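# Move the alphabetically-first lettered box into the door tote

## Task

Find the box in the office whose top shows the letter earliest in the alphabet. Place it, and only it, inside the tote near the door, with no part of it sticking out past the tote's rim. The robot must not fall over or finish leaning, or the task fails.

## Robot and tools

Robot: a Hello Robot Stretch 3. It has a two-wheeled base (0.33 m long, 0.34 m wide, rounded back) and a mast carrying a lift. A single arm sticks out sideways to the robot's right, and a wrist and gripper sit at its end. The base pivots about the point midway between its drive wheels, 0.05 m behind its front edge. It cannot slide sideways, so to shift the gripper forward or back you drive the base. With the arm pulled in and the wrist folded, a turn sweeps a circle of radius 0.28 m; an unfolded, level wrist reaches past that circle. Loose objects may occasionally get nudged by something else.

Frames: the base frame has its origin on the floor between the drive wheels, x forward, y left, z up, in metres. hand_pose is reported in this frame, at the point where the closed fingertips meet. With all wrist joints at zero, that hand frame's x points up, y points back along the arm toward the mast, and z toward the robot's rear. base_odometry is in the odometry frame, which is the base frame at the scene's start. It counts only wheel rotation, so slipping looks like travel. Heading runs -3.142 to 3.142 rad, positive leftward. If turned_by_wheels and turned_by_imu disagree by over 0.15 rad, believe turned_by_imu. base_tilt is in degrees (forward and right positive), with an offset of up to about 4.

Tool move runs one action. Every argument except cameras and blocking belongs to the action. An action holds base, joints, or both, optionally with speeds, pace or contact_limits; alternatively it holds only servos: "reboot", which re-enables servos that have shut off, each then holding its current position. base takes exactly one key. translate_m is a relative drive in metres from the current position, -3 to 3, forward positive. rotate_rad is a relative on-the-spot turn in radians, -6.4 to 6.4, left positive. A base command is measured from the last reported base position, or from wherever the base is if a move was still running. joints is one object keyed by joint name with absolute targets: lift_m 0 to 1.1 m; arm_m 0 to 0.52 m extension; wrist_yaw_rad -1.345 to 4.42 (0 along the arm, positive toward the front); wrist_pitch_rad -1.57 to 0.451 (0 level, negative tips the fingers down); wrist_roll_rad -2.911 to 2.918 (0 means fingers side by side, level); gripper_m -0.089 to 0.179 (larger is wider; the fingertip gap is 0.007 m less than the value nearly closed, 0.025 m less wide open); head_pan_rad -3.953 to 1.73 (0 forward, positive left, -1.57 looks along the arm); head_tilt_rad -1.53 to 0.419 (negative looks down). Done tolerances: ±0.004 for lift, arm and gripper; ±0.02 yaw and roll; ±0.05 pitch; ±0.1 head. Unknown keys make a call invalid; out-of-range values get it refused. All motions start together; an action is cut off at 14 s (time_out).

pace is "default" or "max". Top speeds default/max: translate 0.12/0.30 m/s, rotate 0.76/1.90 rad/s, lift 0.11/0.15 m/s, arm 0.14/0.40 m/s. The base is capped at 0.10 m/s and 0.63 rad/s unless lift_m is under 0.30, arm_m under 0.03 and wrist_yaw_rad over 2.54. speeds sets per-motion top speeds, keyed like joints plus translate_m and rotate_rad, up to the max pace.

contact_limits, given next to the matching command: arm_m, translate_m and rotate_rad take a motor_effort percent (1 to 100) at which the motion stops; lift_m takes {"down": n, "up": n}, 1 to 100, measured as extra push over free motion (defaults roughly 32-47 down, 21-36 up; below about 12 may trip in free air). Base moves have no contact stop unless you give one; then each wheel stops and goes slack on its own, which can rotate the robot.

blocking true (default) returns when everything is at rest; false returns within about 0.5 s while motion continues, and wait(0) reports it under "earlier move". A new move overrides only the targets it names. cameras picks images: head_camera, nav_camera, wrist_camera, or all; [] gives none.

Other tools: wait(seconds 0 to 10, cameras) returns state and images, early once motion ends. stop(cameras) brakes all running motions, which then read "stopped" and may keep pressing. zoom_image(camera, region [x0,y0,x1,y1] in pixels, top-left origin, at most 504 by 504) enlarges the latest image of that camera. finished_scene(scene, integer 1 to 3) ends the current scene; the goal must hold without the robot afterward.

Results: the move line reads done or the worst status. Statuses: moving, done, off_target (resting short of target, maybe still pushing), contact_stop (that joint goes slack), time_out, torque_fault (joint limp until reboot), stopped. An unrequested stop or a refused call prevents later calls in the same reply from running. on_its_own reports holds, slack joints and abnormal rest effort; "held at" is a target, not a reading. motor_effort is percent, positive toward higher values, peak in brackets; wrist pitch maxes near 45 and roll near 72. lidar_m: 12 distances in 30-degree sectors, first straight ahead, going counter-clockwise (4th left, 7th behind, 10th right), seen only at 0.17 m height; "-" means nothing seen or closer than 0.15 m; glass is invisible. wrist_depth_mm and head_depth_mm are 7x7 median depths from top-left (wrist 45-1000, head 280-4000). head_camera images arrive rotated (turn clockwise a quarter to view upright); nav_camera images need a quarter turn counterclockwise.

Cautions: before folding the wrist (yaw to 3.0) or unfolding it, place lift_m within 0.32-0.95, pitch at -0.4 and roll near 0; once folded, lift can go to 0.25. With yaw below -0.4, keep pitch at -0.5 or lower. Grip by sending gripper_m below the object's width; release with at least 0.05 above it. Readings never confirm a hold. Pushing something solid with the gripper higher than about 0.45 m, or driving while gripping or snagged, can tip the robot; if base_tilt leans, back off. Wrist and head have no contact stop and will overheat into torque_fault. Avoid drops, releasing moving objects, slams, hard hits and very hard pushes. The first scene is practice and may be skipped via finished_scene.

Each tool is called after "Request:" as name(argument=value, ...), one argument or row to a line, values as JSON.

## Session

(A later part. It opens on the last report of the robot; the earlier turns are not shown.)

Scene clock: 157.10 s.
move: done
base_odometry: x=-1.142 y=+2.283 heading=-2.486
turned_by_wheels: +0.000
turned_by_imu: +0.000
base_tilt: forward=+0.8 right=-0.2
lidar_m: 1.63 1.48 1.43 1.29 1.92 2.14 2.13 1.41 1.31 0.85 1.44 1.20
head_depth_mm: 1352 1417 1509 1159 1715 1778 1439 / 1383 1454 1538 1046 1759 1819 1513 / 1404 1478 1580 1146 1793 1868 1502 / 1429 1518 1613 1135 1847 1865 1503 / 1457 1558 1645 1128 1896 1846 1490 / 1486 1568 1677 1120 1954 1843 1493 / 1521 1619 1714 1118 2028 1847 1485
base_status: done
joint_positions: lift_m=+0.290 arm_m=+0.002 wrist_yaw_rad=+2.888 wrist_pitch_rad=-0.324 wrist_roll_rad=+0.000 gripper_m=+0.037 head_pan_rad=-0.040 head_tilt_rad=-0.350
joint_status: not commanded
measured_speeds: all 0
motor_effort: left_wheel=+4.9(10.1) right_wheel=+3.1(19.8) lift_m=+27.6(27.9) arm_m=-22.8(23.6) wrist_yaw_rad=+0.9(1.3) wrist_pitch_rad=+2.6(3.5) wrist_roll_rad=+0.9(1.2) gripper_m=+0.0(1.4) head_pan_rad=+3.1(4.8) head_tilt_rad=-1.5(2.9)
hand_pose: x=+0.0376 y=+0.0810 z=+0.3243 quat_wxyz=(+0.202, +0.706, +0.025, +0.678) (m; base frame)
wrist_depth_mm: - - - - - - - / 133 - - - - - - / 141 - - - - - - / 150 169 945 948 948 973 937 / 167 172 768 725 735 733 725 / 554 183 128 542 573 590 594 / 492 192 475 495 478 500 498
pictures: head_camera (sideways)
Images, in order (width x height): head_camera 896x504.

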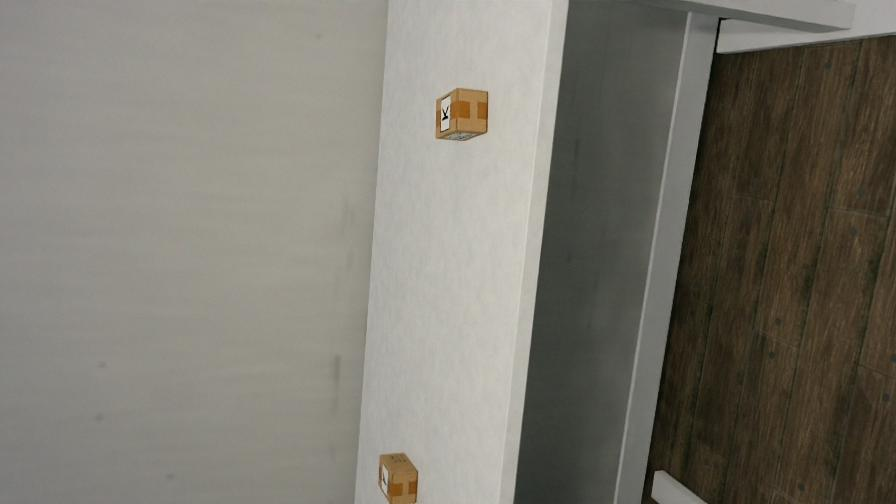

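Request:
move(
  base={"rotate_rad": 0.415},
  joints={"head_pan_rad": -1.57, "head_tilt_rad": -0.5, "lift_m": 0.4},
  pace="max",
  cameras=[],
)

Request:
move(
  base={"translate_m": -0.469},
  joints={"lift_m": 0.945, "wrist_pitch_rad": -0.4, "gripper_m": 0.179},
  pace="max",
  cameras=["head_camera"],
)

Scene clock: 174.23 s.
move: done
base_odometry: x=-1.142 y=+2.283 heading=-2.071
turned_by_wheels: +0.415
turned_by_imu: +0.414
base_tilt: forward=+0.9 right=-0.1
lidar_m: 1.49 1.42 1.29 1.71 2.17 2.13 1.41 1.33 0.86 1.38 1.21 1.63
head_depth_mm: 1157 1233 1304 755 1520 1592 1350 / 1220 1302 1417 1525 1659 1605 1349 / 1294 1403 1520 1666 1800 1599 1339 / 1382 1491 1645 1808 1913 1591 1341 / 1483 1623 1784 1990 1999 1596 1329 / 1615 1776 1960 2224 1966 1590 1325 / 1688 1813 1930 2098 1997 1583 1327
base_status: done
joint_positions: lift_m=+0.400 arm_m=+0.002 wrist_yaw_rad=+2.888 wrist_pitch_rad=-0.325 wrist_roll_rad=+0.000 gripper_m=+0.037 head_pan_rad=-1.586 head_tilt_rad=-0.502
joint_status: all done
measured_speeds: translate_m=+0.000 rotate_rad=+0.000 lift_m=+0.000 arm_m=+0.000 wrist_yaw_rad=+0.000 wrist_pitch_rad=+0.000 wrist_roll_rad=+0.000 head_pan_rad=+0.024 head_tilt_rad=+0.000
motor_effort: left_wheel=-7.5(16.3) right_wheel=+9.2(17.1) lift_m=+27.5(31.7) arm_m=-23.4(23.9) wrist_yaw_rad=+0.5(1.3) wrist_pitch_rad=+2.9(3.5) wrist_roll_rad=+0.9(1.1) gripper_m=-0.7(1.0) head_pan_rad=+2.4(4.7) head_tilt_rad=-1.1(6.3)
hand_pose: x=+0.0376 y=+0.0809 z=+0.4341 quat_wxyz=(+0.202, +0.706, +0.026, +0.678) (m; base frame)
wrist_depth_mm: - - - - - - - / 133 - - - - - - / 140 - - - - - - / 150 170 - - - - - / 166 172 946 874 910 894 898 / 730 182 128 674 710 754 740 / 600 193 606 619 604 613 619
pictures: none
No camera images: "cameras" was empty.

Scene clock: 179.87 s.
move: done
base_odometry: x=-0.917 y=+2.695 heading=-2.071
turned_by_wheels: +0.000
turned_by_imu: +0.001
base_tilt: forward=+0.8 right=-0.1
lidar_m: 1.95 1.85 1.53 1.71 1.78 1.74 0.95 1.06 1.04 0.74 1.59 1.56
head_depth_mm: 916 979 1013 717 540 459 - / 980 1045 1067 643 537 444 - / 1039 1117 1068 718 538 443 - / 1116 1206 1259 713 535 442 - / 1196 1307 1416 709 534 455 - / 1303 1416 1594 708 531 1514 1390 / 1418 1577 1770 705 551 1595 1335
base_status: done
joint_positions: lift_m=+0.945 arm_m=+0.002 wrist_yaw_rad=+2.888 wrist_pitch_rad=-0.415 wrist_roll_rad=+0.000 gripper_m=+0.179 head_pan_rad=-1.570 head_tilt_rad=-0.501
joint_status: all done
measured_speeds: all 0
motor_effort: left_wheel=-5.0(16.6) right_wheel=-4.4(11.4) lift_m=+29.0(32.8) arm_m=-19.7(23.4) wrist_yaw_rad=+0.9(1.4) wrist_pitch_rad=+2.5(6.4) wrist_roll_rad=+0.8(1.1) gripper_m=-0.6(95.5) head_pan_rad=+2.0(4.2) head_tilt_rad=+2.5(3.6)
hand_pose: x=+0.0350 y=+0.0709 z=+0.9583 quat_wxyz=(+0.232, +0.704, +0.058, +0.668) (m; base frame)
wrist_depth_mm: - - - - - - - / 135 - - - - - - / 146 174 - - - - - / 162 179 - - - - - / - 179 - - - - - / 125 191 - - - 136 122 / - 221 - - - - 109
pictures: head_camera (sideways)
Images, in order (width x height): head_camera 896x504.

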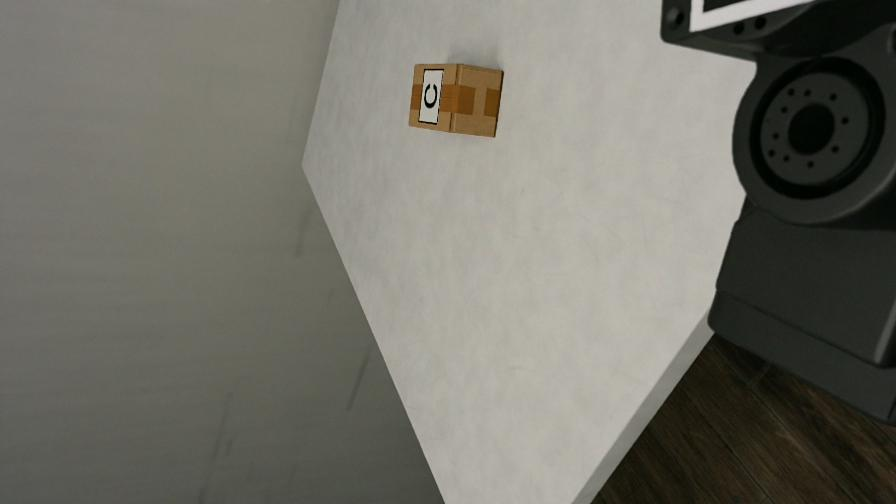

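Request:
move(
  base={"rotate_rad": -0.208},
  joints={"wrist_yaw_rad": 1.5},
  pace="max",
  cameras=[],
)

Request:
move(
  joints={"wrist_yaw_rad": 0.0, "wrist_pitch_rad": -0.3, "lift_m": 0.97},
  pace="max",
  cameras=["head_camera", "wrist_camera"],
)

Scene clock: 209.30 s.
move: done
base_odometry: x=-0.917 y=+2.695 heading=-2.279
turned_by_wheels: -0.208
turned_by_imu: -0.206
base_tilt: forward=+1.0 right=-0.2
lidar_m: 1.99 1.85 1.54 1.71 1.89 1.74 0.96 0.95 1.04 0.74 0.75 1.56
head_depth_mm: 858 919 970 720 542 473 - / 892 960 1004 715 538 457 - / 931 1012 1043 687 538 456 - / 973 1061 1061 644 536 430 387 / 1015 1112 1064 711 537 429 1200 / 1073 1170 1261 710 534 429 1364 / 1124 1236 1369 707 534 454 -
base_status: done
joint_positions: lift_m=+0.945 arm_m=+0.002 wrist_yaw_rad=+1.503 wrist_pitch_rad=-0.415 wrist_roll_rad=+0.000 gripper_m=+0.179 head_pan_rad=-1.570 head_tilt_rad=-0.500
joint_status: all done
measured_speeds: all 0
motor_effort: left_wheel=+10.7(13.4) right_wheel=-9.1(13.5) lift_m=+26.9(27.7) arm_m=-16.9(17.8) wrist_yaw_rad=-2.6(8.0) wrist_pitch_rad=+2.4(2.9) wrist_roll_rad=+0.8(1.1) gripper_m=+0.1(1.1) head_pan_rad=+3.9(3.9) head_tilt_rad=+2.6(3.3)
hand_pose: x=+0.2029 y=-0.1620 z=+0.9583 quat_wxyz=(+0.605, +0.579, -0.406, +0.366) (m; base frame)
wrist_depth_mm: - - - - - - - / - - - - - - - / - - - - - - 342 / - - - - - - 275 / - - - - - - - / 125 - - - - 137 117 / - - - - - - 109
pictures: none
No camera images: "cameras" was empty.

Scene clock: 210.53 s.
move: done
base_odometry: x=-0.917 y=+2.695 heading=-2.279
turned_by_wheels: +0.000
turned_by_imu: +0.000
base_tilt: forward=+1.0 right=+0.0
lidar_m: 1.98 1.85 1.54 1.71 1.89 1.75 0.96 0.95 1.04 0.74 0.75 1.56
head_depth_mm: 858 923 976 722 560 - - / 890 965 1002 718 582 - - / 930 1003 1044 684 600 - - / 971 1052 1066 642 556 429 1247 / 1018 1102 1067 712 534 418 1194 / 1073 1170 1245 707 534 429 1308 / 1121 1238 1357 706 533 454 1342
base_status: not commanded
joint_positions: lift_m=+0.970 arm_m=+0.002 wrist_yaw_rad=+0.003 wrist_pitch_rad=-0.320 wrist_roll_rad=+0.000 gripper_m=+0.179 head_pan_rad=-1.570 head_tilt_rad=-0.500
joint_status: all done
measured_speeds: all 0
motor_effort: left_wheel=+10.6(10.9) right_wheel=-8.4(9.3) lift_m=+30.6(32.0) arm_m=-16.2(17.2) wrist_yaw_rad=-2.5(7.7) wrist_pitch_rad=+3.4(6.2) wrist_roll_rad=+0.8(1.2) gripper_m=+0.0(1.2) head_pan_rad=+2.6(4.2) head_tilt_rad=+1.7(3.3)
hand_pose: x=-0.0207 y=-0.3823 z=+1.0051 quat_wxyz=(+0.699, +0.114, -0.697, -0.112) (m; base frame)
wrist_depth_mm: - - - - - - - / - - - - - - - / - - - 373 - - - / 364 365 369 363 369 374 375 / 277 292 281 281 284 299 283 / 116 209 228 226 227 218 122 / 177 183 190 189 191 190 107
pictures: head_camera (sideways), wrist_camera
Images, in order (width x height): head_camera 896x504, wrist_camera 644x364.

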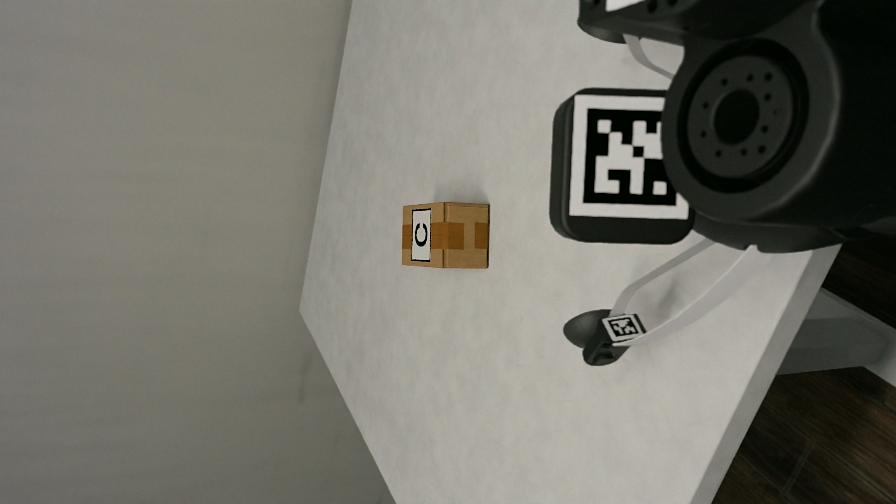

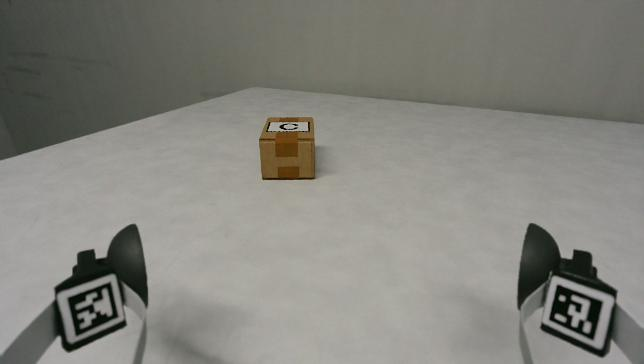

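Request:
move(
  base={"translate_m": 0.046},
  joints={"lift_m": 0.93, "arm_m": 0.12},
  cameras=["wrist_camera"],
)

Scene clock: 222.17 s.
move: done
base_odometry: x=-0.947 y=+2.660 heading=-2.278
turned_by_wheels: +0.000
turned_by_imu: +0.001
base_tilt: forward=+0.9 right=-0.1
lidar_m: 1.95 1.81 1.51 1.71 1.94 1.79 0.99 1.00 1.05 0.73 1.34 1.52
head_depth_mm: 874 939 990 757 - - 353 / 909 970 1015 750 - - 368 / 948 1019 1061 626 - 281 378 / 991 1076 1073 715 495 419 1282 / 1040 1128 1159 711 516 430 1188 / 1090 1193 1294 711 534 454 1337 / 1140 1258 1396 707 532 1463 1339
base_status: done
joint_positions: lift_m=+0.930 arm_m=+0.120 wrist_yaw_rad=+0.003 wrist_pitch_rad=-0.320 wrist_roll_rad=+0.000 gripper_m=+0.179 head_pan_rad=-1.570 head_tilt_rad=-0.500
joint_status: all done
measured_speeds: all 0
motor_effort: left_wheel=+12.9(15.8) right_wheel=-1.9(4.8) lift_m=+22.5(28.9) arm_m=+24.2(26.1) wrist_yaw_rad=-2.1(2.4) wrist_pitch_rad=+3.7(3.8) wrist_roll_rad=+0.9(1.1) gripper_m=+0.2(1.1) head_pan_rad=+2.8(4.0) head_tilt_rad=+2.2(2.9)
hand_pose: x=-0.0208 y=-0.5006 z=+0.9652 quat_wxyz=(+0.699, +0.114, -0.697, -0.112) (m; base frame)
wrist_depth_mm: - - - - - - - / - - - - - - - / - 377 371 249 380 382 386 / 277 280 279 245 283 283 287 / 211 211 212 214 216 215 216 / 116 139 172 172 172 160 118 / - 139 143 144 145 145 109
pictures: wrist_camera
Images, in order (width x height): wrist_camera 644x364.

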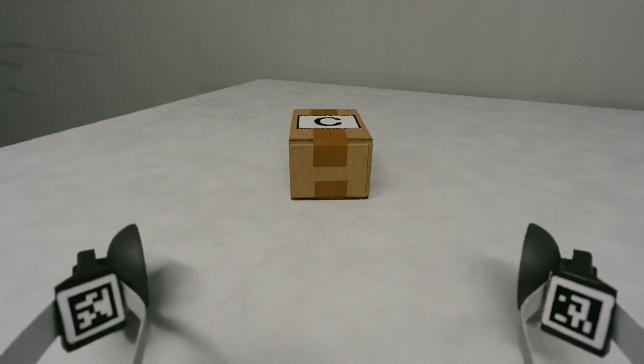

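Request:
move(
  joints={"arm_m": 0.302},
  contact_limits={"arm_m": 45},
  cameras=["wrist_camera"],
)

Request:
move(
  joints={"gripper_m": 0.02},
  cameras=["wrist_camera"],
)

Scene clock: 227.63 s.
move: done
base_odometry: x=-0.947 y=+2.660 heading=-2.278
turned_by_wheels: +0.000
turned_by_imu: +0.001
base_tilt: forward=+1.0 right=+0.0
lidar_m: 1.96 1.81 1.51 1.71 1.94 1.79 0.99 1.00 1.05 0.73 1.33 1.52
head_depth_mm: 873 934 976 348 505 433 362 / 913 978 436 406 522 432 369 / 951 1026 1063 434 520 431 387 / 993 1069 1067 680 537 429 1270 / 1034 1135 1158 711 534 429 1182 / 1090 1181 1283 710 534 454 1346 / 1144 1261 1386 707 532 1453 1331
base_status: not commanded
joint_positions: lift_m=+0.930 arm_m=+0.302 wrist_yaw_rad=+0.003 wrist_pitch_rad=-0.320 wrist_roll_rad=+0.000 gripper_m=+0.179 head_pan_rad=-1.570 head_tilt_rad=-0.500
joint_status: all done
measured_speeds: all 0
motor_effort: left_wheel=+12.9(13.1) right_wheel=-1.5(2.2) lift_m=+28.0(28.2) arm_m=+22.7(28.4) wrist_yaw_rad=-1.9(2.3) wrist_pitch_rad=+3.5(3.8) wrist_roll_rad=+0.8(1.2) gripper_m=+0.2(1.5) head_pan_rad=+1.5(3.5) head_tilt_rad=+0.6(2.3)
contact_limits: arm_m 45 (drawing in: default 40, maximum 55; extending or still: default 49, maximum 70)
hand_pose: x=-0.0208 y=-0.6826 z=+0.9652 quat_wxyz=(+0.699, +0.114, -0.697, -0.112) (m; base frame)
wrist_depth_mm: - - - - - - 392 / - - - - - - - / - 369 374 374 376 382 380 / 275 277 277 278 280 282 282 / 209 210 202 128 203 214 215 / 116 157 111 102 111 165 123 / - 137 86 89 89 144 109
pictures: wrist_camera
Images, in order (width x height): wrist_camera 644x364.

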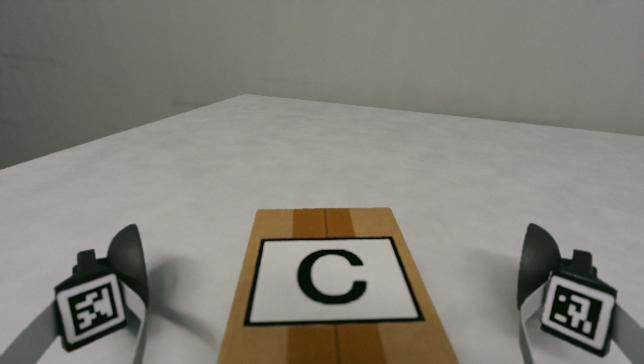

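Scene clock: 229.90 s.
move: done
base_odometry: x=-0.947 y=+2.660 heading=-2.278
turned_by_wheels: +0.000
turned_by_imu: +0.000
base_tilt: forward=+1.0 right=-0.2
lidar_m: 1.95 1.81 1.52 1.71 1.94 1.79 0.99 0.99 1.05 0.73 1.33 1.52
head_depth_mm: 872 938 977 347 506 434 362 / 907 976 438 407 520 432 369 / 949 1023 1067 436 518 430 387 / 990 1068 1063 677 536 430 1280 / 1039 1129 1165 712 535 430 1195 / 1089 1192 1287 709 533 454 1330 / 1146 1261 1394 711 532 1469 1339
base_status: not commanded
joint_positions: lift_m=+0.930 arm_m=+0.302 wrist_yaw_rad=+0.003 wrist_pitch_rad=-0.318 wrist_roll_rad=+0.000 gripper_m=+0.022 head_pan_rad=-1.570 head_tilt_rad=-0.500
joint_status: all done
measured_speeds: all 0
motor_effort: left_wheel=+12.9(13.1) right_wheel=-1.6(2.4) lift_m=+29.9(30.3) arm_m=+11.6(22.4) wrist_yaw_rad=-2.0(2.4) wrist_pitch_rad=+3.1(3.7) wrist_roll_rad=+0.7(1.2) gripper_m=-43.1(98.9) head_pan_rad=+1.7(3.5) head_tilt_rad=-0.2(2.1)
contact_limits: arm_m 45 (drawing in: default 40, maximum 55; extending or still: default 49, maximum 70)
hand_pose: x=-0.0208 y=-0.6828 z=+0.9657 quat_wxyz=(+0.699, +0.113, -0.698, -0.111) (m; base frame)
wrist_depth_mm: - - - - - - 387 / - - - - - - - / - 372 375 375 380 382 385 / 277 279 278 280 284 284 287 / 212 212 155 129 195 216 216 / 170 125 112 103 108 124 173 / 147 134 86 89 89 136 145
pictures: wrist_camera
Images, in order (width x height): wrist_camera 644x364.

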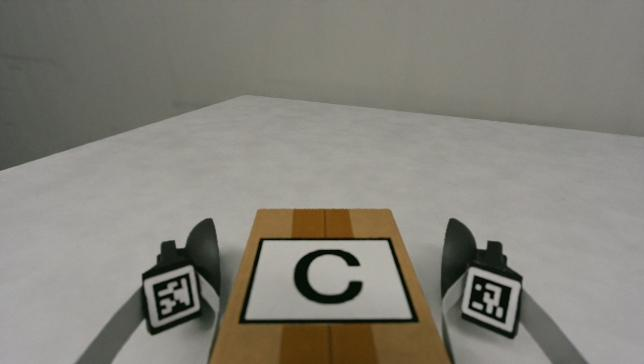

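Request:
move(
  joints={"lift_m": 0.995},
  speeds={"lift_m": 0.08},
  cameras=[],
)

Request:
move(
  joints={"arm_m": 0.01},
  speeds={"arm_m": 0.2},
  cameras=["wrist_camera"],
)

Request:
move(
  base={"rotate_rad": 2.004},
  joints={"head_pan_rad": 0.0, "head_tilt_rad": -0.4},
  cameras=[],
)

Request:
move(
  base={"translate_m": 1.38},
  joints={"lift_m": 0.6},
  blocking=false,
  cameras=["nav_camera"],
)

Scene clock: 259.93 s.
move: done
base_odometry: x=-0.947 y=+2.660 heading=-2.278
turned_by_wheels: +0.000
turned_by_imu: +0.001
base_tilt: forward=+1.1 right=+0.1
lidar_m: 1.96 1.81 1.52 1.71 1.94 1.79 0.99 1.00 1.06 0.73 1.33 1.52
head_depth_mm: 873 923 367 687 541 432 362 / 910 953 374 628 539 432 369 / 945 1020 395 451 538 430 387 / 989 1070 1067 711 537 430 1280 / 1037 1132 1161 710 536 429 1190 / 1082 1190 1283 710 533 454 1341 / 1145 1263 1392 708 534 1462 1341
base_status: not commanded
joint_positions: lift_m=+0.995 arm_m=+0.302 wrist_yaw_rad=+0.003 wrist_pitch_rad=-0.323 wrist_roll_rad=+0.000 gripper_m=+0.025 head_pan_rad=-1.570 head_tilt_rad=-0.500
joint_status: all done
measured_speeds: all 0
on_its_own: gripper_m is held at +0.024, not at your +0.020, by its stall guard, which is not easing now
motor_effort: left_wheel=+12.6(12.7) right_wheel=-1.8(2.4) lift_m=+30.6(32.4) arm_m=-10.6(10.6) wrist_yaw_rad=-1.8(2.5) wrist_pitch_rad=+4.0(4.3) wrist_roll_rad=+0.8(1.1) gripper_m=-21.6(22.9) head_pan_rad=+2.1(2.8) head_tilt_rad=-0.2(1.3)
contact_limits: arm_m 45 (drawing in: default 40, maximum 55; extending or still: default 49, maximum 70)
hand_pose: x=-0.0208 y=-0.6824 z=+1.0296 quat_wxyz=(+0.698, +0.115, -0.697, -0.113) (m; base frame)
wrist_depth_mm: - - - - - - 384 / - - - - - - - / - - - - - - - / - 391 394 393 395 401 398 / 316 315 157 130 145 320 324 / 254 125 113 104 108 124 259 / 222 121 87 90 90 203 218
pictures: none
No camera images: "cameras" was empty.

Scene clock: 263.10 s.
move: done
base_odometry: x=-0.947 y=+2.660 heading=-2.278
turned_by_wheels: +0.000
turned_by_imu: +0.000
base_tilt: forward=+0.9 right=-0.1
lidar_m: 1.96 1.82 1.52 1.71 1.95 1.78 0.99 1.00 1.05 0.73 1.33 1.52
head_depth_mm: 873 931 987 725 583 - - / 909 983 1011 753 - - - / 948 1025 1065 756 - - - / 988 1074 1064 715 484 418 1275 / 1033 1128 1164 713 516 430 1187 / 1089 1196 1290 713 534 454 1329 / 1153 1254 1391 706 533 1464 1329
base_status: not commanded
joint_positions: lift_m=+0.995 arm_m=+0.010 wrist_yaw_rad=+0.003 wrist_pitch_rad=-0.323 wrist_roll_rad=+0.000 gripper_m=+0.025 head_pan_rad=-1.570 head_tilt_rad=-0.500
joint_status: all done
measured_speeds: all 0
on_its_own: gripper_m is held at +0.024, not at your +0.020, by its stall guard, which is not easing now
motor_effort: left_wheel=+12.8(12.8) right_wheel=-1.3(2.4) lift_m=+26.5(31.1) arm_m=-22.7(25.8) wrist_yaw_rad=-1.9(2.3) wrist_pitch_rad=+3.7(4.4) wrist_roll_rad=+0.9(1.2) gripper_m=-20.8(22.5) head_pan_rad=+0.4(2.7) head_tilt_rad=-1.8(1.8)
hand_pose: x=-0.0208 y=-0.3903 z=+1.0296 quat_wxyz=(+0.698, +0.115, -0.697, -0.113) (m; base frame)
wrist_depth_mm: - - - - - - - / - - - - - - - / - - - - - - - / 412 397 398 398 401 400 379 / 319 320 156 130 145 325 325 / 256 125 113 104 108 124 262 / 222 121 86 90 90 124 220
pictures: wrist_camera
Images, in order (width x height): wrist_camera 644x364.

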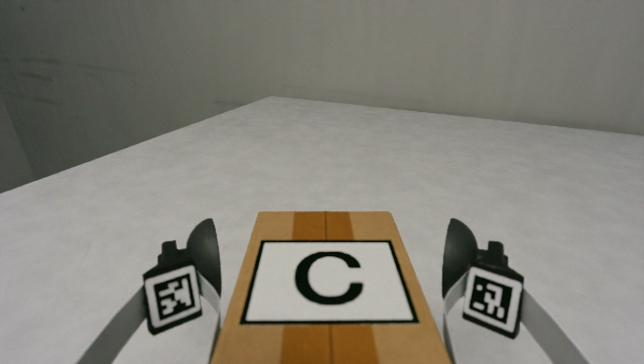

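Scene clock: 267.37 s.
move: done
base_odometry: x=-0.947 y=+2.660 heading=-0.275
turned_by_wheels: +2.003
turned_by_imu: +1.997
base_tilt: forward=+0.9 right=+0.0
lidar_m: 2.04 1.78 1.79 0.99 1.05 0.78 0.73 1.52 1.97 1.81 1.52 1.71
head_depth_mm: 2587 2831 3166 3221 2142 1776 1445 / 2371 2543 2840 3002 2316 1787 1443 / 2173 2339 2531 2725 2303 1752 1428 / 2005 2161 2317 2509 2292 1762 1417 / 1879 1962 2104 2285 2274 1758 1450 / 1738 1851 1961 2110 2176 1753 1433 / 1611 1710 1837 1944 2051 1744 1425
base_status: done
joint_positions: lift_m=+0.995 arm_m=+0.010 wrist_yaw_rad=+0.003 wrist_pitch_rad=-0.323 wrist_roll_rad=+0.000 gripper_m=+0.025 head_pan_rad=+0.002 head_tilt_rad=-0.400
joint_status: all done
measured_speeds: all 0
on_its_own: gripper_m is held at +0.024, not at your +0.020, by its stall guard, which is not easing now
motor_effort: left_wheel=-10.7(15.1) right_wheel=+10.9(15.6) lift_m=+21.6(26.6) arm_m=-23.0(23.9) wrist_yaw_rad=-1.4(2.1) wrist_pitch_rad=+4.3(4.4) wrist_roll_rad=+1.0(1.1) gripper_m=-21.4(23.2) head_pan_rad=-3.2(5.2) head_tilt_rad=+3.8(5.9)
hand_pose: x=-0.0209 y=-0.3903 z=+1.0296 quat_wxyz=(+0.698, +0.115, -0.697, -0.113) (m; base frame)
wrist_depth_mm: - - - - - - - / - - - - - - - / - - - - - - - / - - - - - - - / - - 150 130 145 - - / - 124 113 103 108 124 - / - 121 86 90 90 124 -
pictures: none
No camera images: "cameras" was empty.

Scene clock: 267.87 s.
move: moving
base_odometry: x=-0.932 y=+2.655 heading=-0.275
turned_by_wheels: +0.000
turned_by_imu: +0.000
base_tilt: forward=+1.3 right=+0.0
lidar_m: 2.03 1.77 1.78 0.99 1.06 0.80 0.75 1.53 1.98 1.81 1.50 1.69
head_depth_mm: 2535 2826 3180 3248 2215 1800 1442 / 2344 2535 2863 3003 2305 1764 1444 / 2164 2366 2492 2744 2282 1782 1440 / 1988 2125 2312 2495 2288 1764 1442 / 1853 1983 2117 2265 2276 1752 1436 / 1716 1839 1963 2082 2205 1754 1425 / 1616 1722 1814 1951 2024 1751 1420
base_status: translate_m moving
joint_positions: lift_m=+0.969 arm_m=+0.010 wrist_yaw_rad=+0.003 wrist_pitch_rad=-0.323 wrist_roll_rad=+0.000 gripper_m=+0.025 head_pan_rad=+0.001 head_tilt_rad=-0.400
joint_status: lift_m moving
measured_speeds: translate_m=+0.060 rotate_rad=+0.000 lift_m=-0.099 arm_m=+0.000 wrist_yaw_rad=+0.000 wrist_pitch_rad=+0.000 wrist_roll_rad=+0.000 head_pan_rad=+0.000 head_tilt_rad=+0.000
on_its_own: gripper_m is held at +0.024, not at your +0.020, by its stall guard, which is not easing now
motor_effort: left_wheel=+6.0(6.7) right_wheel=+12.8(14.0) lift_m=+19.7(21.9) arm_m=-23.0(23.5) wrist_yaw_rad=-1.8(2.1) wrist_pitch_rad=+3.8(4.3) wrist_roll_rad=+0.9(1.0) gripper_m=-21.3(22.5) head_pan_rad=-2.5(4.0) head_tilt_rad=+2.7(4.4)
hand_pose: x=-0.0209 y=-0.3903 z=+1.0032 quat_wxyz=(+0.698, +0.115, -0.697, -0.113) (m; base frame)
wrist_depth_mm: - - - - - - - / - - - - - - - / - - - - - - - / - - - - - - - / - - 150 130 145 - - / - 124 113 104 108 125 - / - 121 87 90 90 123 -
pictures: nav_camera (sideways)
Images, in order (width x height): nav_camera 672x504.

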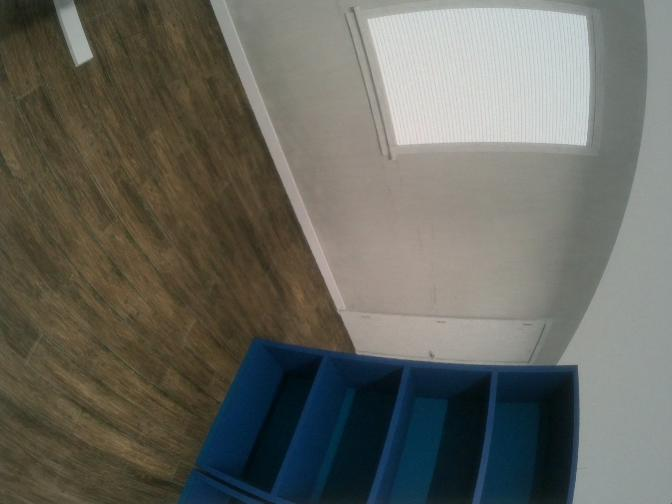

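Request:
move(
  cameras=["nav_camera"],
)

Scene clock: 286.17 s.
earlier move: time_out
base_odometry: x=+0.378 y=+2.286 heading=-0.275
turned_by_wheels: +0.000
turned_by_imu: +0.000
base_tilt: forward=+0.8 right=-0.2
lidar_m: 0.92 0.80 0.80 0.94 1.66 1.55 2.09 2.68 1.18 1.17 0.59 1.57
head_depth_mm: 1150 1259 1394 1555 1758 1775 1447 / 1044 1129 1253 1361 1539 1663 1453 / 959 1038 1113 1226 1347 1521 1444 / 881 948 1021 1107 1204 1327 1405 / 820 878 937 1005 1089 1190 1292 / 767 808 867 927 997 1070 1175 / 719 760 807 857 917 983 1067
base_status: translate_m time_out (by the wheels' count: +1.3760 of +1.3800)
joint_positions: lift_m=+0.600 arm_m=+0.010 wrist_yaw_rad=+0.003 wrist_pitch_rad=-0.323 wrist_roll_rad=+0.000 gripper_m=+0.025 head_pan_rad=+0.000 head_tilt_rad=-0.400
joint_status: all done
measured_speeds: all 0
on_its_own: gripper_m is held at +0.024, not at your +0.020, by its stall guard, which is not easing now
motor_effort: left_wheel=+0.6(12.7) right_wheel=+2.4(17.3) lift_m=+22.4(23.4) arm_m=-18.8(23.5) wrist_yaw_rad=-1.7(2.2) wrist_pitch_rad=+4.1(4.5) wrist_roll_rad=+0.8(1.2) gripper_m=-20.9(22.9) head_pan_rad=-2.1(4.7) head_tilt_rad=+2.1(5.1)
hand_pose: x=-0.0209 y=-0.3903 z=+0.6344 quat_wxyz=(+0.698, +0.115, -0.697, -0.113) (m; base frame)
wrist_depth_mm: - - - - - - - / - - - - - - - / - - - - 949 - - / - - - - - - - / 338 - 150 131 145 - - / 368 122 113 104 108 124 - / 827 115 87 90 90 785 824
pictures: nav_camera (sideways)
Images, in order (width x height): nav_camera 672x504.

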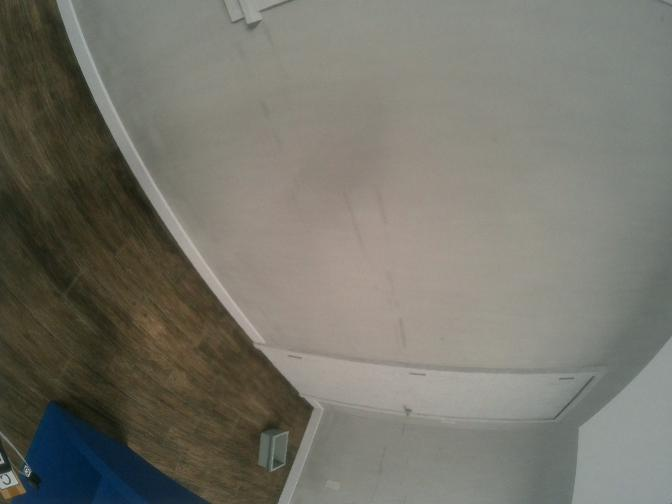

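Request:
move(
  base={"translate_m": 0.51},
  cameras=[],
)

Request:
move(
  base={"rotate_rad": -0.872},
  joints={"head_pan_rad": 0.0, "head_tilt_rad": -0.5},
  cameras=["nav_camera", "head_camera"],
)

Scene clock: 301.43 s.
move: done
base_odometry: x=+0.869 y=+2.148 heading=-0.275
turned_by_wheels: +0.000
turned_by_imu: +0.000
base_tilt: forward=+1.0 right=-0.1
lidar_m: 0.51 0.44 0.44 0.51 0.91 1.97 2.60 2.84 0.57 0.61 2.40 0.86
head_depth_mm: 607 665 733 822 935 1078 1268 / 551 595 655 723 812 917 1051 / 503 543 589 644 713 792 891 / 465 500 537 583 637 703 777 / 433 461 493 532 576 626 690 / 403 428 455 488 525 567 619 / 378 398 423 451 483 519 559
base_status: done
joint_positions: lift_m=+0.600 arm_m=+0.010 wrist_yaw_rad=+0.003 wrist_pitch_rad=-0.323 wrist_roll_rad=+0.000 gripper_m=+0.025 head_pan_rad=+0.000 head_tilt_rad=-0.400
joint_status: not commanded
measured_speeds: all 0
on_its_own: gripper_m is held at +0.024, not at your +0.020, by its stall guard, which is not easing now
motor_effort: left_wheel=+8.4(12.3) right_wheel=+1.8(12.4) lift_m=+23.3(23.6) arm_m=-16.6(18.5) wrist_yaw_rad=-1.8(2.4) wrist_pitch_rad=+4.2(4.5) wrist_roll_rad=+0.8(1.1) gripper_m=-22.6(22.6) head_pan_rad=-2.1(4.7) head_tilt_rad=+2.0(3.2)
hand_pose: x=-0.0209 y=-0.3903 z=+0.6344 quat_wxyz=(+0.698, +0.115, -0.697, -0.113) (m; base frame)
wrist_depth_mm: - - - 424 336 279 246 / - - - 455 353 294 258 / - - - 476 377 307 276 / - - - 488 394 317 - / - - 150 131 145 326 - / - 124 113 104 108 121 - / 841 120 86 90 90 382 852
pictures: none
No camera images: "cameras" was empty.

Scene clock: 303.93 s.
move: done
base_odometry: x=+0.869 y=+2.148 heading=-1.146
turned_by_wheels: -0.871
turned_by_imu: -0.868
base_tilt: forward=+0.8 right=-0.1
lidar_m: 2.07 0.67 0.47 0.44 0.45 0.59 1.40 1.96 2.59 1.42 0.57 0.70
head_depth_mm: 2076 2171 2428 2559 1996 1608 1345 / 2057 2237 2430 2560 1977 1593 1346 / 2068 2261 2457 2553 2015 1610 1335 / 2075 2248 2454 2568 1978 1607 1340 / 2054 2214 2489 2587 1984 1593 1330 / 2011 2133 2038 2048 1930 1593 1336 / 1348 1359 1365 1353 1445 1479 1302
base_status: done
joint_positions: lift_m=+0.600 arm_m=+0.010 wrist_yaw_rad=+0.003 wrist_pitch_rad=-0.323 wrist_roll_rad=+0.000 gripper_m=+0.025 head_pan_rad=+0.000 head_tilt_rad=-0.499
joint_status: all done
measured_speeds: all 0
on_its_own: gripper_m is held at +0.024, not at your +0.020, by its stall guard, which is not easing now
motor_effort: left_wheel=+11.2(15.9) right_wheel=-10.8(13.0) lift_m=+23.3(23.7) arm_m=-20.9(20.9) wrist_yaw_rad=-1.7(2.1) wrist_pitch_rad=+4.2(4.6) wrist_roll_rad=+0.8(1.2) gripper_m=-21.1(22.5) head_pan_rad=-2.8(5.1) head_tilt_rad=-2.7(4.0)
hand_pose: x=-0.0209 y=-0.3903 z=+0.6344 quat_wxyz=(+0.698, +0.115, -0.697, -0.113) (m; base frame)
wrist_depth_mm: 952 - - - - - - / - - - - - - - / - - - - - - - / - - - - - - - / 318 - 157 130 145 - - / 337 122 113 104 109 124 - / 351 114 87 90 90 784 854
pictures: head_camera (sideways), nav_camera (sideways)
Images, in order (width x height): head_camera 896x504, nav_camera 672x504.

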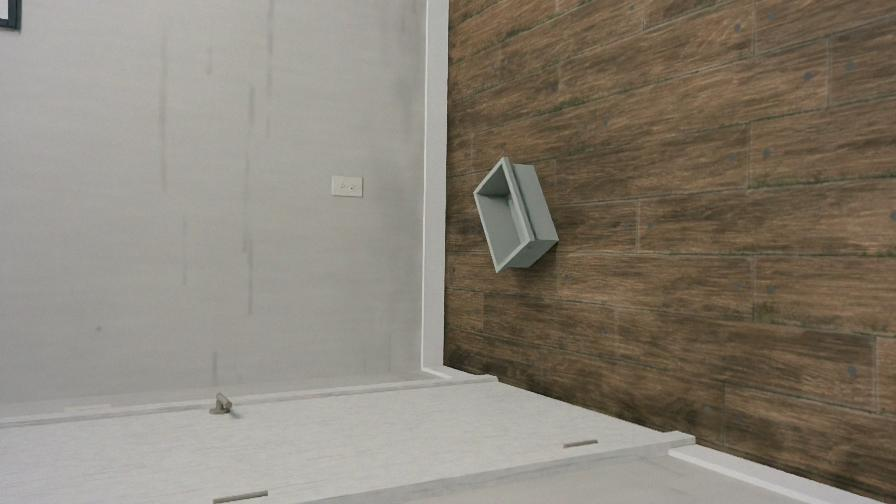

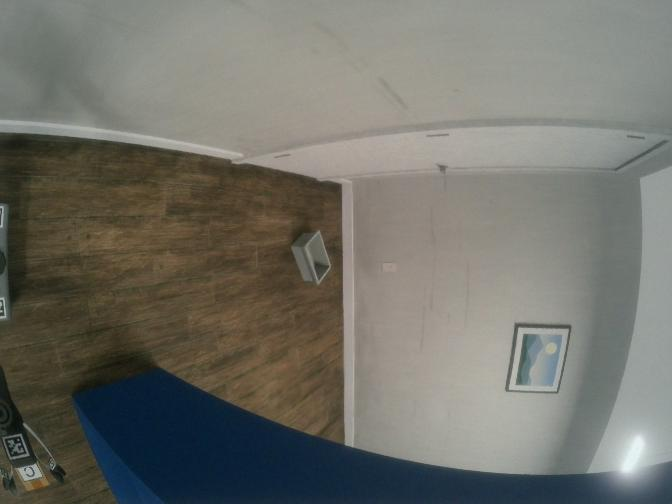

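Request:
move(
  base={"rotate_rad": -0.076},
  joints={"wrist_yaw_rad": 1.35, "head_tilt_rad": -0.8},
  cameras=[],
)

Request:
move(
  base={"translate_m": 0.9},
  cameras=["head_camera"],
)

Scene clock: 356.87 s.
move: done
base_odometry: x=+0.869 y=+2.148 heading=-1.222
turned_by_wheels: -0.075
turned_by_imu: -0.075
base_tilt: forward=+0.9 right=-0.3
lidar_m: 2.40 0.73 0.48 0.44 0.44 0.56 1.14 1.97 2.59 2.34 0.57 0.66
head_depth_mm: 2222 2487 2136 1761 1500 1298 1159 / 2188 2452 2108 1778 1507 1308 1163 / 2186 2510 2102 1769 1496 1310 1161 / 2166 2443 2078 1758 1512 1312 1154 / 2157 2450 2086 1760 1498 1302 1161 / 2137 2417 2149 1769 1496 1303 1165 / 1812 1762 1686 1643 1467 1311 1155
base_status: done
joint_positions: lift_m=+0.600 arm_m=+0.010 wrist_yaw_rad=+1.347 wrist_pitch_rad=-0.323 wrist_roll_rad=+0.000 gripper_m=+0.025 head_pan_rad=+0.000 head_tilt_rad=-0.804
joint_status: all done
measured_speeds: all 0
on_its_own: gripper_m is held at +0.024, not at your +0.020, by its stall guard, which is not easing now
motor_effort: left_wheel=+10.3(14.1) right_wheel=-10.3(14.8) lift_m=+24.2(24.2) arm_m=-23.2(23.5) wrist_yaw_rad=+3.5(6.5) wrist_pitch_rad=+4.1(4.4) wrist_roll_rad=+0.9(1.1) gripper_m=-21.4(22.3) head_pan_rad=-2.3(4.0) head_tilt_rad=-2.8(6.2)
hand_pose: x=+0.2080 y=-0.2074 z=+0.6344 quat_wxyz=(+0.617, +0.524, -0.474, +0.346) (m; base frame)
wrist_depth_mm: - - - - 484 366 287 / - - - - 493 376 289 / - - - - 486 387 297 / - - - - 499 396 311 / - - 150 130 137 394 330 / - 124 113 104 108 124 355 / 817 121 87 90 90 392 -
pictures: none
No camera images: "cameras" was empty.

Scene clock: 367.00 s.
move: done
base_odometry: x=+1.177 y=+1.302 heading=-1.221
turned_by_wheels: +0.000
turned_by_imu: -0.001
base_tilt: forward=+1.2 right=-0.2
lidar_m: 1.52 0.91 0.61 0.56 0.57 0.71 1.46 0.66 0.45 0.55 2.53 1.65
head_depth_mm: 1378 1571 1839 1769 1505 1309 1163 / 1369 1571 1823 1773 1510 1306 1163 / 1365 1557 1810 1782 1498 1313 1154 / 1339 1535 1790 1766 1477 1315 1156 / 1350 1527 1772 1768 1447 1311 1159 / 1342 1524 1777 1761 1505 1314 1165 / 1333 1511 1741 1769 1501 1318 1166
base_status: done
joint_positions: lift_m=+0.600 arm_m=+0.010 wrist_yaw_rad=+1.347 wrist_pitch_rad=-0.323 wrist_roll_rad=+0.000 gripper_m=+0.025 head_pan_rad=+0.000 head_tilt_rad=-0.800
joint_status: not commanded
measured_speeds: all 0
on_its_own: gripper_m is held at +0.024, not at your +0.020, by its stall guard, which is not easing now
motor_effort: left_wheel=+9.4(18.2) right_wheel=+0.7(7.8) lift_m=+24.9(25.1) arm_m=-23.4(23.9) wrist_yaw_rad=+3.5(4.2) wrist_pitch_rad=+3.9(4.5) wrist_roll_rad=+0.8(1.1) gripper_m=-22.0(22.7) head_pan_rad=-2.1(4.2) head_tilt_rad=+0.8(3.2)
hand_pose: x=+0.2080 y=-0.2074 z=+0.6344 quat_wxyz=(+0.617, +0.524, -0.474, +0.346) (m; base frame)
wrist_depth_mm: - - - - - - - / - - - - - - - / - - - - - - - / - - - - - - - / - - 150 130 145 - - / - 121 113 104 108 124 - / 831 121 87 90 90 778 847
pictures: head_camera (sideways)
Images, in order (width x height): head_camera 896x504.

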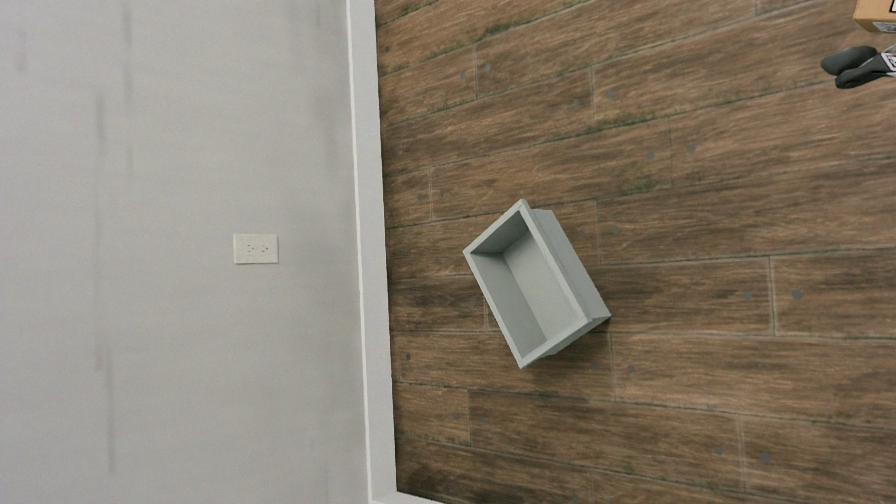

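Request:
move(
  base={"translate_m": 0.416},
  cameras=[],
)

Request:
move(
  base={"rotate_rad": 1.741},
  joints={"wrist_yaw_rad": 0.0, "head_pan_rad": -1.57, "head_tilt_rad": -0.85},
  cameras=[],
)

Request:
move(
  joints={"wrist_pitch_rad": -1.57, "arm_m": 0.4, "lift_m": 0.6},
  speeds={"arm_m": 0.2},
  cameras=["head_camera", "wrist_camera"],
)

Scene clock: 403.53 s.
move: done
base_odometry: x=+1.319 y=+0.911 heading=-1.221
turned_by_wheels: +0.000
turned_by_imu: +0.001
base_tilt: forward=+1.0 right=-0.1
lidar_m: 1.11 1.04 0.65 0.59 0.59 0.78 1.60 0.71 0.78 1.60 1.85 1.21
head_depth_mm: 1002 1140 1334 1602 1510 1312 1168 / 990 1128 1302 1576 1512 1308 1162 / 985 1126 1309 1558 1508 1302 1152 / 980 1117 1297 1547 1506 1278 1157 / 972 1097 1280 1524 1501 1282 1145 / 965 1100 1267 1510 1508 1286 1153 / 955 1085 1264 1504 1504 1312 1160
base_status: done
joint_positions: lift_m=+0.600 arm_m=+0.010 wrist_yaw_rad=+1.347 wrist_pitch_rad=-0.323 wrist_roll_rad=+0.000 gripper_m=+0.025 head_pan_rad=+0.000 head_tilt_rad=-0.800
joint_status: not commanded
measured_speeds: all 0
on_its_own: gripper_m is held at +0.024, not at your +0.020, by its stall guard, which is not easing now
motor_effort: left_wheel=+6.7(17.7) right_wheel=+3.8(10.4) lift_m=+26.0(26.0) arm_m=-23.0(23.8) wrist_yaw_rad=+3.7(4.0) wrist_pitch_rad=+4.3(4.5) wrist_roll_rad=+0.9(1.3) gripper_m=-21.5(22.5) head_pan_rad=-2.6(4.1) head_tilt_rad=-0.3(1.7)
hand_pose: x=+0.2080 y=-0.2074 z=+0.6344 quat_wxyz=(+0.617, +0.524, -0.474, +0.346) (m; base frame)
wrist_depth_mm: - - - - - - - / - - - - - - - / - 983 - - - - - / - - - - - - - / - - 156 131 145 - - / - 124 113 104 109 124 - / 827 118 87 90 90 791 830
pictures: none
No camera images: "cameras" was empty.

Scene clock: 407.40 s.
move: done
base_odometry: x=+1.319 y=+0.911 heading=+0.519
turned_by_wheels: +1.740
turned_by_imu: +1.735
base_tilt: forward=+1.0 right=-0.3
lidar_m: 0.59 0.65 0.89 2.56 0.78 0.89 2.55 1.55 1.15 1.11 0.84 0.62
head_depth_mm: 981 1122 1319 1561 1464 1290 415 / 985 1131 1323 1588 1453 1275 415 / 998 1136 1332 1580 1462 556 437 / 1005 1147 1359 1599 1460 1225 1107 / 1009 1163 1361 1612 1469 1266 1147 / 1019 1173 1388 1625 1464 1280 1152 / 1033 1174 1403 1577 1467 1279 1140
base_status: done
joint_positions: lift_m=+0.600 arm_m=+0.010 wrist_yaw_rad=+0.003 wrist_pitch_rad=-0.323 wrist_roll_rad=+0.000 gripper_m=+0.025 head_pan_rad=-1.573 head_tilt_rad=-0.850
joint_status: all done
measured_speeds: all 0
on_its_own: gripper_m is held at +0.024, not at your +0.020, by its stall guard, which is not easing now
motor_effort: left_wheel=-10.7(14.3) right_wheel=+11.2(14.7) lift_m=+25.8(26.1) arm_m=-23.5(23.9) wrist_yaw_rad=-2.2(5.5) wrist_pitch_rad=+4.1(4.4) wrist_roll_rad=+0.9(1.2) gripper_m=-20.9(22.4) head_pan_rad=+3.9(5.1) head_tilt_rad=-5.1(6.6)
hand_pose: x=-0.0207 y=-0.3903 z=+0.6344 quat_wxyz=(+0.698, +0.115, -0.697, -0.113) (m; base frame)
wrist_depth_mm: - - - - - - - / - - - - - - - / - - - - - - - / - - - - - - - / - - 156 130 138 - - / - 121 113 104 108 124 - / 656 120 86 90 90 793 842
pictures: none
No camera images: "cameras" was empty.

Scene clock: 411.07 s.
move: done
base_odometry: x=+1.319 y=+0.911 heading=+0.519
turned_by_wheels: +0.000
turned_by_imu: +0.001
base_tilt: forward=+0.8 right=-0.3
lidar_m: 0.59 0.65 0.89 2.57 0.79 0.89 2.56 1.56 1.15 1.11 0.84 0.62
head_depth_mm: 980 1127 1315 1586 1454 1246 417 / 985 1130 1300 643 548 486 1102 / 994 1141 1299 696 1370 1254 1149 / 1007 1151 1351 1572 1435 1283 1149 / 1009 1171 1380 1617 1457 1255 1141 / 1013 1169 1389 1619 1452 1289 1149 / 1027 1184 1405 1575 1461 1282 1151
base_status: not commanded
joint_positions: lift_m=+0.600 arm_m=+0.400 wrist_yaw_rad=+0.003 wrist_pitch_rad=-1.564 wrist_roll_rad=+0.000 gripper_m=+0.025 head_pan_rad=-1.570 head_tilt_rad=-0.850
joint_status: all done
measured_speeds: all 0
on_its_own: gripper_m is held at +0.024, not at your +0.020, by its stall guard, which is not easing now
motor_effort: left_wheel=-10.1(10.8) right_wheel=+10.7(11.6) lift_m=+26.3(28.2) arm_m=+24.1(26.9) wrist_yaw_rad=-2.1(2.5) wrist_pitch_rad=-1.4(5.2) wrist_roll_rad=+0.8(1.1) gripper_m=-20.7(22.3) head_pan_rad=+2.8(4.5) head_tilt_rad=-5.1(5.9)
hand_pose: x=-0.0217 y=-0.5226 z=+0.4823 quat_wxyz=(+0.503, +0.499, -0.500, -0.498) (m; base frame)
wrist_depth_mm: 609 606 597 590 592 588 585 / 616 609 608 601 613 589 609 / 626 624 622 - 616 611 608 / 656 647 - - 633 621 623 / 655 641 150 127 141 635 636 / 650 124 111 103 103 124 644 / - 121 86 89 89 665 656
pictures: head_camera (sideways), wrist_camera
Images, in order (width x height): head_camera 896x504, wrist_camera 644x364.

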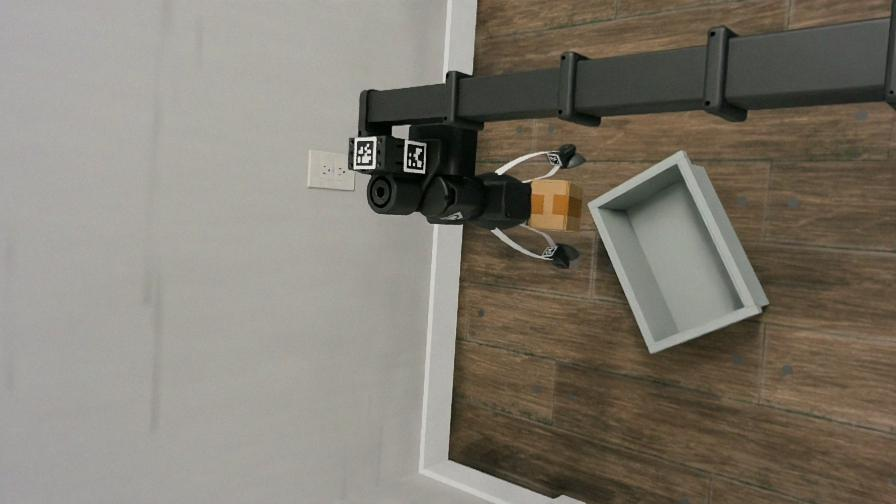

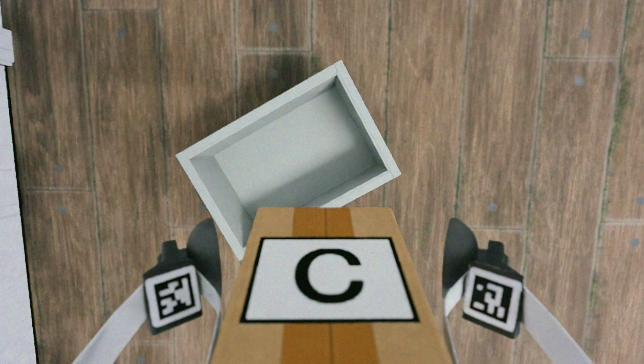

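Request:
move(
  base={"translate_m": 0.06},
  joints={"arm_m": 0.407, "lift_m": 0.4},
  cameras=["head_camera", "wrist_camera"],
)

Scene clock: 423.70 s.
move: done
base_odometry: x=+1.371 y=+0.941 heading=+0.519
turned_by_wheels: +0.000
turned_by_imu: +0.001
base_tilt: forward=+1.0 right=-0.3
lidar_m: 0.53 0.58 0.80 2.31 0.79 0.89 2.58 1.56 1.15 1.11 0.75 0.56
head_depth_mm: 980 1131 1311 1570 1462 1275 1146 / 984 1131 1315 1563 1409 679 599 / 997 1141 1346 1536 883 1261 1145 / 1004 1151 1352 1607 1427 1284 1149 / 1011 1162 1366 1597 1454 1260 1150 / 1020 1170 1377 1601 1460 1284 1150 / 1031 1188 1357 1505 1407 1289 1150
base_status: done
joint_positions: lift_m=+0.400 arm_m=+0.407 wrist_yaw_rad=+0.003 wrist_pitch_rad=-1.565 wrist_roll_rad=+0.000 gripper_m=+0.025 head_pan_rad=-1.570 head_tilt_rad=-0.850
joint_status: all done
measured_speeds: all 0
on_its_own: gripper_m is held at +0.024, not at your +0.020, by its stall guard, which is not easing now
motor_effort: left_wheel=+5.8(6.6) right_wheel=+6.2(13.9) lift_m=+21.3(25.0) arm_m=+18.4(26.0) wrist_yaw_rad=-2.2(2.7) wrist_pitch_rad=-1.2(1.6) wrist_roll_rad=+0.6(1.0) gripper_m=-21.5(22.4) head_pan_rad=+3.0(4.2) head_tilt_rad=-4.5(5.3)
hand_pose: x=-0.0217 y=-0.5294 z=+0.2823 quat_wxyz=(+0.502, +0.499, -0.500, -0.498) (m; base frame)
wrist_depth_mm: 416 417 414 409 408 407 405 / 429 422 424 384 346 417 416 / 430 433 400 - - 424 420 / 444 444 - - - 434 431 / 453 448 134 128 141 439 442 / 461 124 111 103 107 124 453 / 469 120 86 89 89 461 452
pictures: head_camera (sideways), wrist_camera
Images, in order (width x height): head_camera 896x504, wrist_camera 644x364.

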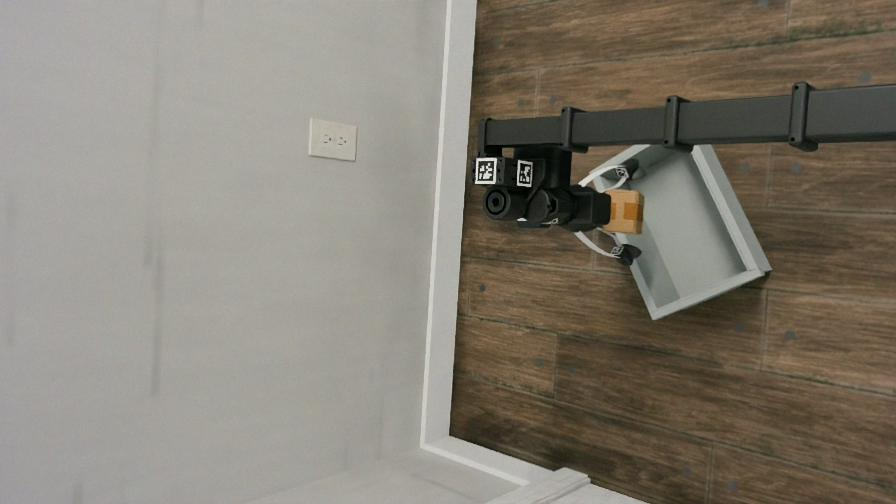

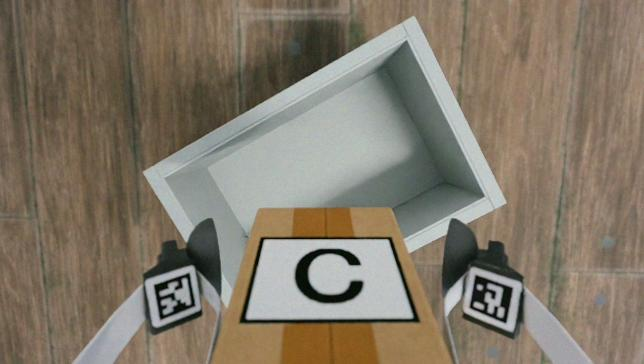

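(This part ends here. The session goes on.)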